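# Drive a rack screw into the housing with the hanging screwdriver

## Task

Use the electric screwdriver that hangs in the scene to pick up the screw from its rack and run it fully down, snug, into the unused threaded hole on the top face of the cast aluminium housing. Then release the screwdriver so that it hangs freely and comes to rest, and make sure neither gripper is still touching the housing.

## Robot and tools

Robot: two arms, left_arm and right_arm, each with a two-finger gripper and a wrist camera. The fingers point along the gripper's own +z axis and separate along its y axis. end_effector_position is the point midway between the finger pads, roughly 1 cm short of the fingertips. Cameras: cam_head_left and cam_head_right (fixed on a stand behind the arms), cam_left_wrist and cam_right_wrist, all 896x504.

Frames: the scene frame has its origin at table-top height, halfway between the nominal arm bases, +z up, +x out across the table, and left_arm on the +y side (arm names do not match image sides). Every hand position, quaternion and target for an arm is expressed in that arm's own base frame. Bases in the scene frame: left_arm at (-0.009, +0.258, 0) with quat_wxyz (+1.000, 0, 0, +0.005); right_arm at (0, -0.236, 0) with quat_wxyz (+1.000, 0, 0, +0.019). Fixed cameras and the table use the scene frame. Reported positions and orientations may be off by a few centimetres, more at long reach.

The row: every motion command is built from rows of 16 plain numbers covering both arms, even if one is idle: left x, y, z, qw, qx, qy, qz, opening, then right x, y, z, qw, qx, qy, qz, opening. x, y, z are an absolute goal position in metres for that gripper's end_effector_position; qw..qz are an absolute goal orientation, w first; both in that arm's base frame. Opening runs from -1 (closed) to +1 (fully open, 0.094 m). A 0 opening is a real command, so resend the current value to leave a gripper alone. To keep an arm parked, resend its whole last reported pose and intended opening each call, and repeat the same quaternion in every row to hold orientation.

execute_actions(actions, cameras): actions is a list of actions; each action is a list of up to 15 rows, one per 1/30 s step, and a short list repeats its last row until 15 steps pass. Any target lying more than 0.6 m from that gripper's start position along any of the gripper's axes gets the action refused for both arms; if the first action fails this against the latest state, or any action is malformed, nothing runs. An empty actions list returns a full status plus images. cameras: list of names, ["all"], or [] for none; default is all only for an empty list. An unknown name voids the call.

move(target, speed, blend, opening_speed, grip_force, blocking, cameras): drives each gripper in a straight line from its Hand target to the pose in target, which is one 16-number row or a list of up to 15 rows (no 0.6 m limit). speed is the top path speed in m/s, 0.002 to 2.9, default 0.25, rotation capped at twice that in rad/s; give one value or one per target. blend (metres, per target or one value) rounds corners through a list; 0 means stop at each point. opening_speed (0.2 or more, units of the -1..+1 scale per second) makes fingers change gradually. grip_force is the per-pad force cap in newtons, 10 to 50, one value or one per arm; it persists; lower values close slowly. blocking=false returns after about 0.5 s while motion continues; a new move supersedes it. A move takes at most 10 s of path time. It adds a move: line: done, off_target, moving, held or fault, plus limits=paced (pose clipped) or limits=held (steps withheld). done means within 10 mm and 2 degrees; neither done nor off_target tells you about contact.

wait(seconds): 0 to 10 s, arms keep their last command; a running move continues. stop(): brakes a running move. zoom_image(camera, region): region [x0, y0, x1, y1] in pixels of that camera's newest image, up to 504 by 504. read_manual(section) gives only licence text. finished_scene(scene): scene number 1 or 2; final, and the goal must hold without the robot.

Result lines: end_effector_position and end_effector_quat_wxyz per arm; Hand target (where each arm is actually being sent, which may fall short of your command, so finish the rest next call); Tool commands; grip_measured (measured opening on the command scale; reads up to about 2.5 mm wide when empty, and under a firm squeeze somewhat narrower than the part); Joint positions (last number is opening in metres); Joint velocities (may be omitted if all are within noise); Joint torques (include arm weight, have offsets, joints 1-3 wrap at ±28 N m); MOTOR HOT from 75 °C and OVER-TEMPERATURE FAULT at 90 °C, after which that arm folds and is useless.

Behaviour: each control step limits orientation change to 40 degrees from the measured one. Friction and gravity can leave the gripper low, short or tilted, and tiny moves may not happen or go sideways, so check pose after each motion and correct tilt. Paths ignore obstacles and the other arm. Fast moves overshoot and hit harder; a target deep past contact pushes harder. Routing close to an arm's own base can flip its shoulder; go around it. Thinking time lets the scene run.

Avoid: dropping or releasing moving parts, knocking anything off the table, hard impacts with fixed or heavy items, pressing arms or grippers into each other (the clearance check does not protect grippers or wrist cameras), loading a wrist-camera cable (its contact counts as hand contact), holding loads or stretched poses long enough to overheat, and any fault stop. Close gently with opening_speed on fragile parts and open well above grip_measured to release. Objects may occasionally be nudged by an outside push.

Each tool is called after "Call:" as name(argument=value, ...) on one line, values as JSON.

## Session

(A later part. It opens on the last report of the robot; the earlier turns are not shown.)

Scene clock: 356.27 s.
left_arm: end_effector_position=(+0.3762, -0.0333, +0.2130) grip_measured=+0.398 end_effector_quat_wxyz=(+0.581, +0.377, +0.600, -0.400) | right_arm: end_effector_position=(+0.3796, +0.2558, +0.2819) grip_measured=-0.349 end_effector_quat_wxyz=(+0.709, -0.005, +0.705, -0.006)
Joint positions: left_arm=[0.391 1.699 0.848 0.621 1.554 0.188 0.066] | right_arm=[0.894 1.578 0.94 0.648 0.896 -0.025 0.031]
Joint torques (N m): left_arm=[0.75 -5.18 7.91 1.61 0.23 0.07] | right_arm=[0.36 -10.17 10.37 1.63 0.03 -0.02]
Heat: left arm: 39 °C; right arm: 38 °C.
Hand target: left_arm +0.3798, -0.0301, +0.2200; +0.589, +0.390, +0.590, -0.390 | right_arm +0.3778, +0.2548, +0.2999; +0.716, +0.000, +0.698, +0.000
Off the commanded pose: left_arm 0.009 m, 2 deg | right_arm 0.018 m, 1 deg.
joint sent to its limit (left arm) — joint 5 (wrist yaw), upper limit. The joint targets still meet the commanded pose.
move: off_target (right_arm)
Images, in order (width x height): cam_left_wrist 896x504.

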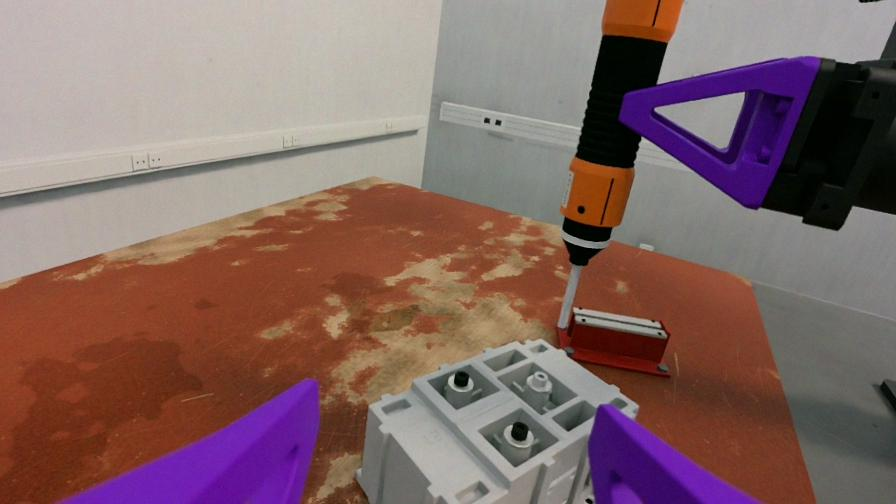

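Call:
move(target=[[0.25,0.06,0.22,0.589,0.391,0.59,-0.391,0.4,0.375,0.2,0.335,0.722,0,0.692,0,-0.6],[0.25,0.06,0.22,0.589,0.391,0.59,-0.391,0.4,0.4105,0.001,0.338,0.725,0,0.689,0,-0.6]], speed=0.13, blend=[0.03,0], cameras=["cam_head_left","cam_right_wrist"])

Call:
wait(seconds=1)

Scene clock: 363.20 s.
left_arm: end_effector_position=(+0.2530, +0.0598, +0.2194) grip_measured=+0.398 end_effector_quat_wxyz=(+0.676, +0.208, +0.676, -0.207) | right_arm: end_effector_position=(+0.4115, -0.0009, +0.3371) grip_measured=-0.349 end_effector_quat_wxyz=(+0.724, +0.002, +0.690, -0.009)
Joint positions: left_arm=[0.965 1.076 0.353 0.599 1.561 0.126 0.066] | right_arm=[0.007 1.155 0.796 0.407 0.023 -0.012 0.031]
Joint torques (N m): left_arm=[1.03 -2.7 5.45 1.43 0.1 -0.07] | right_arm=[0.05 -4.63 8.46 2.05 -0.11 0.19]
Heat: left arm: 39 °C; right arm: 39 °C.
Hand target: left_arm +0.2510, +0.0594, +0.2199; +0.676, +0.207, +0.677, -0.206 | right_arm +0.4105, +0.0010, +0.3381; +0.725, +0.000, +0.689, +0.000
Off the commanded pose: left_arm 0.003 m, 33 deg | right_arm 0.002 m, 1 deg.
joint sent to its limit (left arm) — joint 5 (wrist yaw), upper limit. The joint targets are off in orientation, not in position.
move: off_target (left_arm)
Images, in order (width x height): cam_head_left 896x504, cam_right_wrist 896x504.

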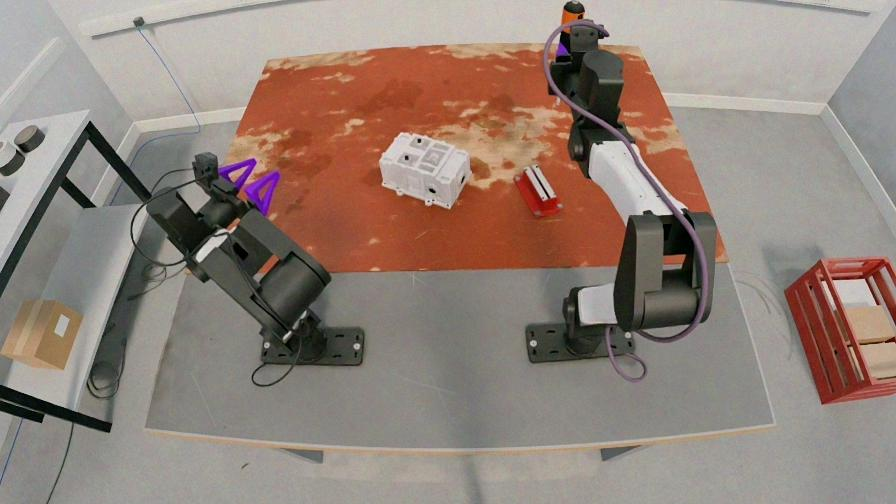

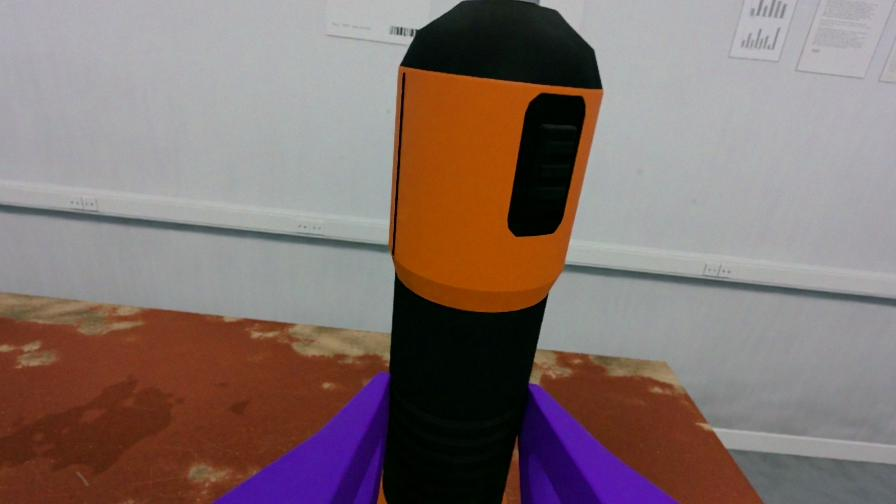

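Scene clock: 364.20 s.
left_arm: end_effector_position=(+0.2530, +0.0598, +0.2194) grip_measured=+0.398 end_effector_quat_wxyz=(+0.676, +0.208, +0.676, -0.207) | right_arm: end_effector_position=(+0.4115, -0.0008, +0.3371) grip_measured=-0.349 end_effector_quat_wxyz=(+0.724, +0.002, +0.690, -0.009)
Joint positions: left_arm=[0.965 1.076 0.353 0.599 1.561 0.126 0.066] | right_arm=[0.007 1.155 0.796 0.407 0.022 -0.011 0.031]
Joint torques (N m): left_arm=[1.01 -2.7 5.45 1.43 0.11 -0.07] | right_arm=[-0.01 -4.64 8.42 2.08 -0.14 0.2]
Heat: left arm: 39 °C; right arm: 39 °C.
Hand target: left_arm +0.2510, +0.0594, +0.2199; +0.676, +0.207, +0.677, -0.206 | right_arm +0.4105, +0.0010, +0.3381; +0.725, +0.000, +0.689, +0.000
Tool commands: left_gripper/opening=+0.4 right_gripper/opening=-0.6
Off the commanded pose: left_arm 0.003 m, 33 deg | right_arm 0.002 m, 1 deg.
wait: 1.00 s; at rest by 0.17 s

Call:
move(target=[0.251,0.0594,0.22,0.676,0.207,0.677,-0.206,0.4,0.407,0.005,0.318,0.718,0,0.696,0,-0.6], speed=0.05)

Call:
move(target=[0.251,0.0594,0.22,0.676,0.207,0.677,-0.206,0.4,0.407,0.005,0.318,0.718,0,0.696,0,1], opening_speed=0.4, cameras=["cam_right_wrist"])

Scene clock: 368.70 s.
left_arm: end_effector_position=(+0.2530, +0.0598, +0.2194) grip_measured=+0.398 end_effector_quat_wxyz=(+0.676, +0.208, +0.676, -0.207) | right_arm: end_effector_position=(+0.4098, +0.0024, +0.3149) grip_measured=-0.349 end_effector_quat_wxyz=(+0.712, -0.002, +0.702, -0.006)
Joint positions: left_arm=[0.965 1.076 0.353 0.599 1.561 0.125 0.066] | right_arm=[0.015 1.155 0.742 0.426 0.022 -0.011 0.031]
Joint torques (N m): left_arm=[0.95 -2.65 5.45 1.42 0.11 -0.08] | right_arm=[0.83 -5.11 7.43 2.28 0 0.2]
Heat: left arm: 39 °C; right arm: 39 °C.
Hand target: left_arm +0.2511, +0.0593, +0.2199; +0.676, +0.207, +0.676, -0.206 | right_arm +0.4070, +0.0049, +0.3181; +0.718, +0.000, +0.696, +0.000
Off the commanded pose: left_arm 0.002 m, 0 deg | right_arm 0.005 m, 1 deg.
move: done

Scene clock: 372.90 s.
left_arm: end_effector_position=(+0.2530, +0.0598, +0.2194) grip_measured=+0.398 end_effector_quat_wxyz=(+0.676, +0.208, +0.676, -0.207) | right_arm: end_effector_position=(+0.4098, +0.0024, +0.3150) grip_measured=+0.997 end_effector_quat_wxyz=(+0.712, -0.001, +0.702, -0.006)
Joint positions: left_arm=[0.965 1.076 0.353 0.599 1.561 0.125 0.066] | right_arm=[0.015 1.155 0.742 0.426 0.022 -0.011 0.094]
Joint torques (N m): left_arm=[0.92 -2.61 5.46 1.44 0.11 -0.08] | right_arm=[0.7 -5.23 7.5 2.25 0.02 0.22]
Heat: left arm: 38 °C; right arm: 40 °C.
Hand target: left_arm +0.2511, +0.0593, +0.2199; +0.676, +0.207, +0.676, -0.206 | right_arm +0.4070, +0.0049, +0.3181; +0.718, +0.000, +0.696, +0.000
Off the commanded pose: left_arm 0.002 m, 0 deg | right_arm 0.005 m, 1 deg.
move: done
Images, in order (width x height): cam_right_wrist 896x504.

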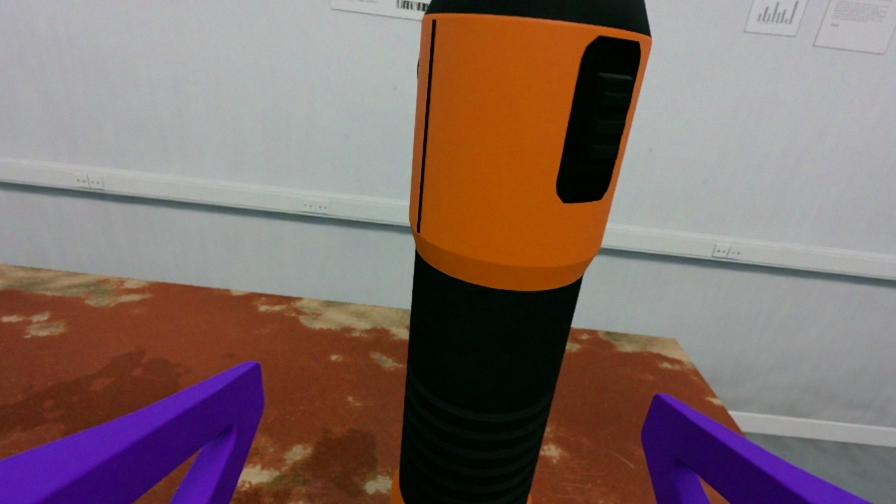

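Back off, wait for swing to die.

Call:
move(target=[0.251,0.0594,0.22,0.676,0.207,0.677,-0.206,0.4,0.25,0.003,0.31,0.766,0,0.643,0,1], speed=0.12)

Call:
wait(seconds=4, cameras=["cam_head_left","cam_right_wrist"])

Call:
wait(seconds=1, cameras=["cam_right_wrist"])

Scene clock: 377.83 s.
left_arm: end_effector_position=(+0.2530, +0.0598, +0.2194) grip_measured=+0.398 end_effector_quat_wxyz=(+0.676, +0.208, +0.676, -0.207) | right_arm: end_effector_position=(+0.2503, +0.0039, +0.3156) grip_measured=+0.997 end_effector_quat_wxyz=(+0.769, -0.005, +0.639, +0.001)
Joint positions: left_arm=[0.965 1.076 0.353 0.599 1.561 0.125 0.066] | right_arm=[0.031 0.294 0.377 0.101 0.022 -0.011 0.094]
Joint torques (N m): left_arm=[0.96 -2.63 5.45 1.44 0.1 -0.07] | right_arm=[0.81 1.2 6.87 1.91 0.12 0.15]
Heat: left arm: 38 °C; right arm: 41 °C.
Hand target: left_arm +0.2511, +0.0593, +0.2199; +0.676, +0.207, +0.676, -0.206 | right_arm +0.2501, +0.0030, +0.3101; +0.766, +0.000, +0.643, +0.000
Off the commanded pose: left_arm 0.002 m, 0 deg | right_arm 0.006 m, 1 deg.
move: done

Scene clock: 381.83 s.
left_arm: end_effector_position=(+0.2530, +0.0598, +0.2194) grip_measured=+0.398 end_effector_quat_wxyz=(+0.676, +0.208, +0.676, -0.207) | right_arm: end_effector_position=(+0.2503, +0.0039, +0.3154) grip_measured=+0.997 end_effector_quat_wxyz=(+0.769, -0.005, +0.639, +0.001)
Joint positions: left_arm=[0.965 1.076 0.353 0.599 1.561 0.125 0.066] | right_arm=[0.031 0.294 0.377 0.1 0.022 -0.011 0.094]
Joint torques (N m): left_arm=[0.94 -2.59 5.48 1.44 0.1 -0.08] | right_arm=[0.81 1.25 6.9 1.9 0.11 0.12]
Heat: left arm: 38 °C; right arm: 41 °C.
Hand target: left_arm +0.2511, +0.0593, +0.2199; +0.676, +0.207, +0.676, -0.206 | right_arm +0.2502, +0.0030, +0.3100; +0.766, +0.000, +0.643, +0.000
Tool commands: left_gripper/opening=+0.4 right_gripper/opening=+1.0
Off the commanded pose: left_arm 0.002 m, 0 deg | right_arm 0.005 m, 1 deg.
wait: 4.00 s; at rest by 0.17 s
Images, in order (width x height): cam_head_left 896x504, cam_right_wrist 896x504.

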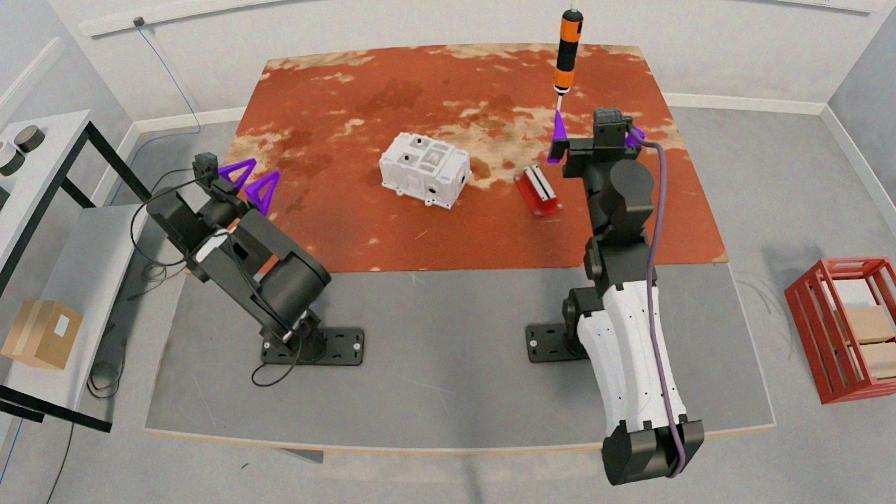

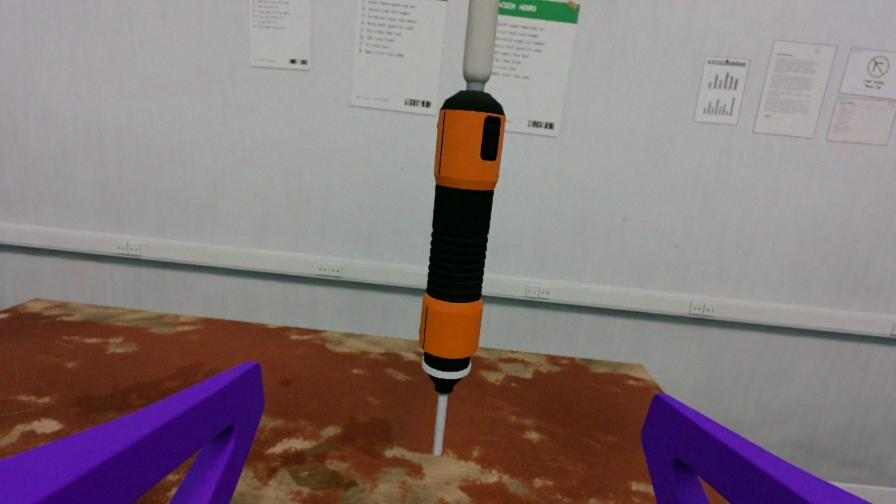

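Scene clock: 382.83 s.
left_arm: end_effector_position=(+0.2530, +0.0598, +0.2194) grip_measured=+0.398 end_effector_quat_wxyz=(+0.676, +0.208, +0.676, -0.207) | right_arm: end_effector_position=(+0.2503, +0.0039, +0.3154) grip_measured=+0.997 end_effector_quat_wxyz=(+0.769, -0.005, +0.639, +0.001)
Joint positions: left_arm=[0.965 1.076 0.353 0.599 1.561 0.125 0.066] | right_arm=[0.031 0.294 0.377 0.1 0.022 -0.011 0.094]
Joint torques (N m): left_arm=[0.98 -2.63 5.48 1.44 0.11 -0.09] | right_arm=[0.87 1.26 6.83 1.91 0.16 0.12]
Heat: left arm: 38 °C; right arm: 41 °C.
Hand target: left_arm +0.2511, +0.0593, +0.2199; +0.676, +0.207, +0.676, -0.206 | right_arm +0.2502, +0.0030, +0.3100; +0.766, +0.000, +0.643, +0.000
Tool commands: left_gripper/opening=+0.4 right_gripper/opening=+1.0
Off the commanded pose: left_arm 0.002 m, 0 deg | right_arm 0.005 m, 1 deg.
wait: 1.00 s; at rest by 0.17 s
Images, in order (width x height): cam_right_wrist 896x504.

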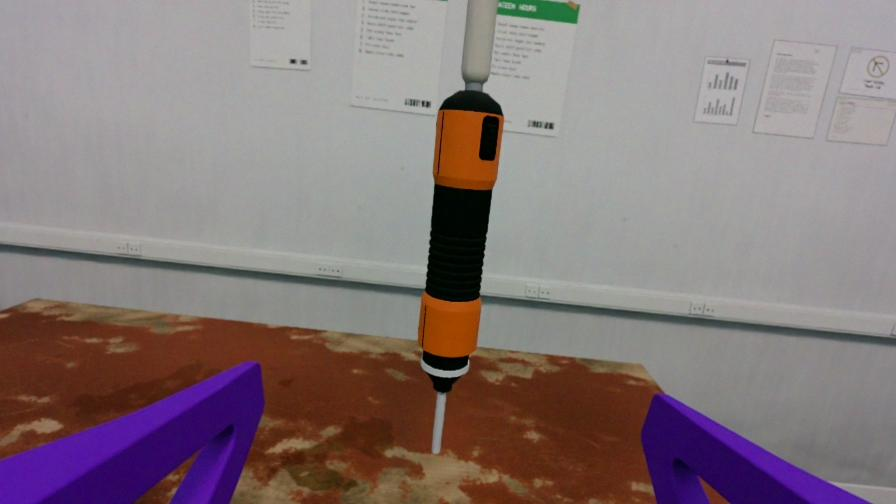

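Nearly still; wait a bit more.

Call:
wait(seconds=6)

Call:
finished_scene(scene=2)

Scene clock: 390.73 s.
left_arm: end_effector_position=(+0.2530, +0.0598, +0.2194) grip_measured=+0.398 end_effector_quat_wxyz=(+0.676, +0.208, +0.676, -0.207) | right_arm: end_effector_position=(+0.2503, +0.0039, +0.3154) grip_measured=+0.997 end_effector_quat_wxyz=(+0.769, -0.005, +0.639, +0.001)
Joint positions: left_arm=[0.965 1.076 0.353 0.599 1.561 0.125 0.066] | right_arm=[0.031 0.294 0.377 0.1 0.022 -0.011 0.094]
Joint torques (N m): left_arm=[0.94 -2.62 5.46 1.44 0.11 -0.07] | right_arm=[0.85 1.24 6.95 1.93 0.14 0.14]
Heat: left arm: 38 °C; right arm: 42 °C.
Hand target: left_arm +0.2511, +0.0593, +0.2199; +0.676, +0.207, +0.676, -0.206 | right_arm +0.2502, +0.0030, +0.3100; +0.766, +0.000, +0.643, +0.000
Tool commands: left_gripper/opening=+0.4 right_gripper/opening=+1.0
Off the commanded pose: left_arm 0.002 m, 0 deg | right_arm 0.005 m, 1 deg.
wait: 6.00 s; at rest from the start

The scene is finished: the task was done.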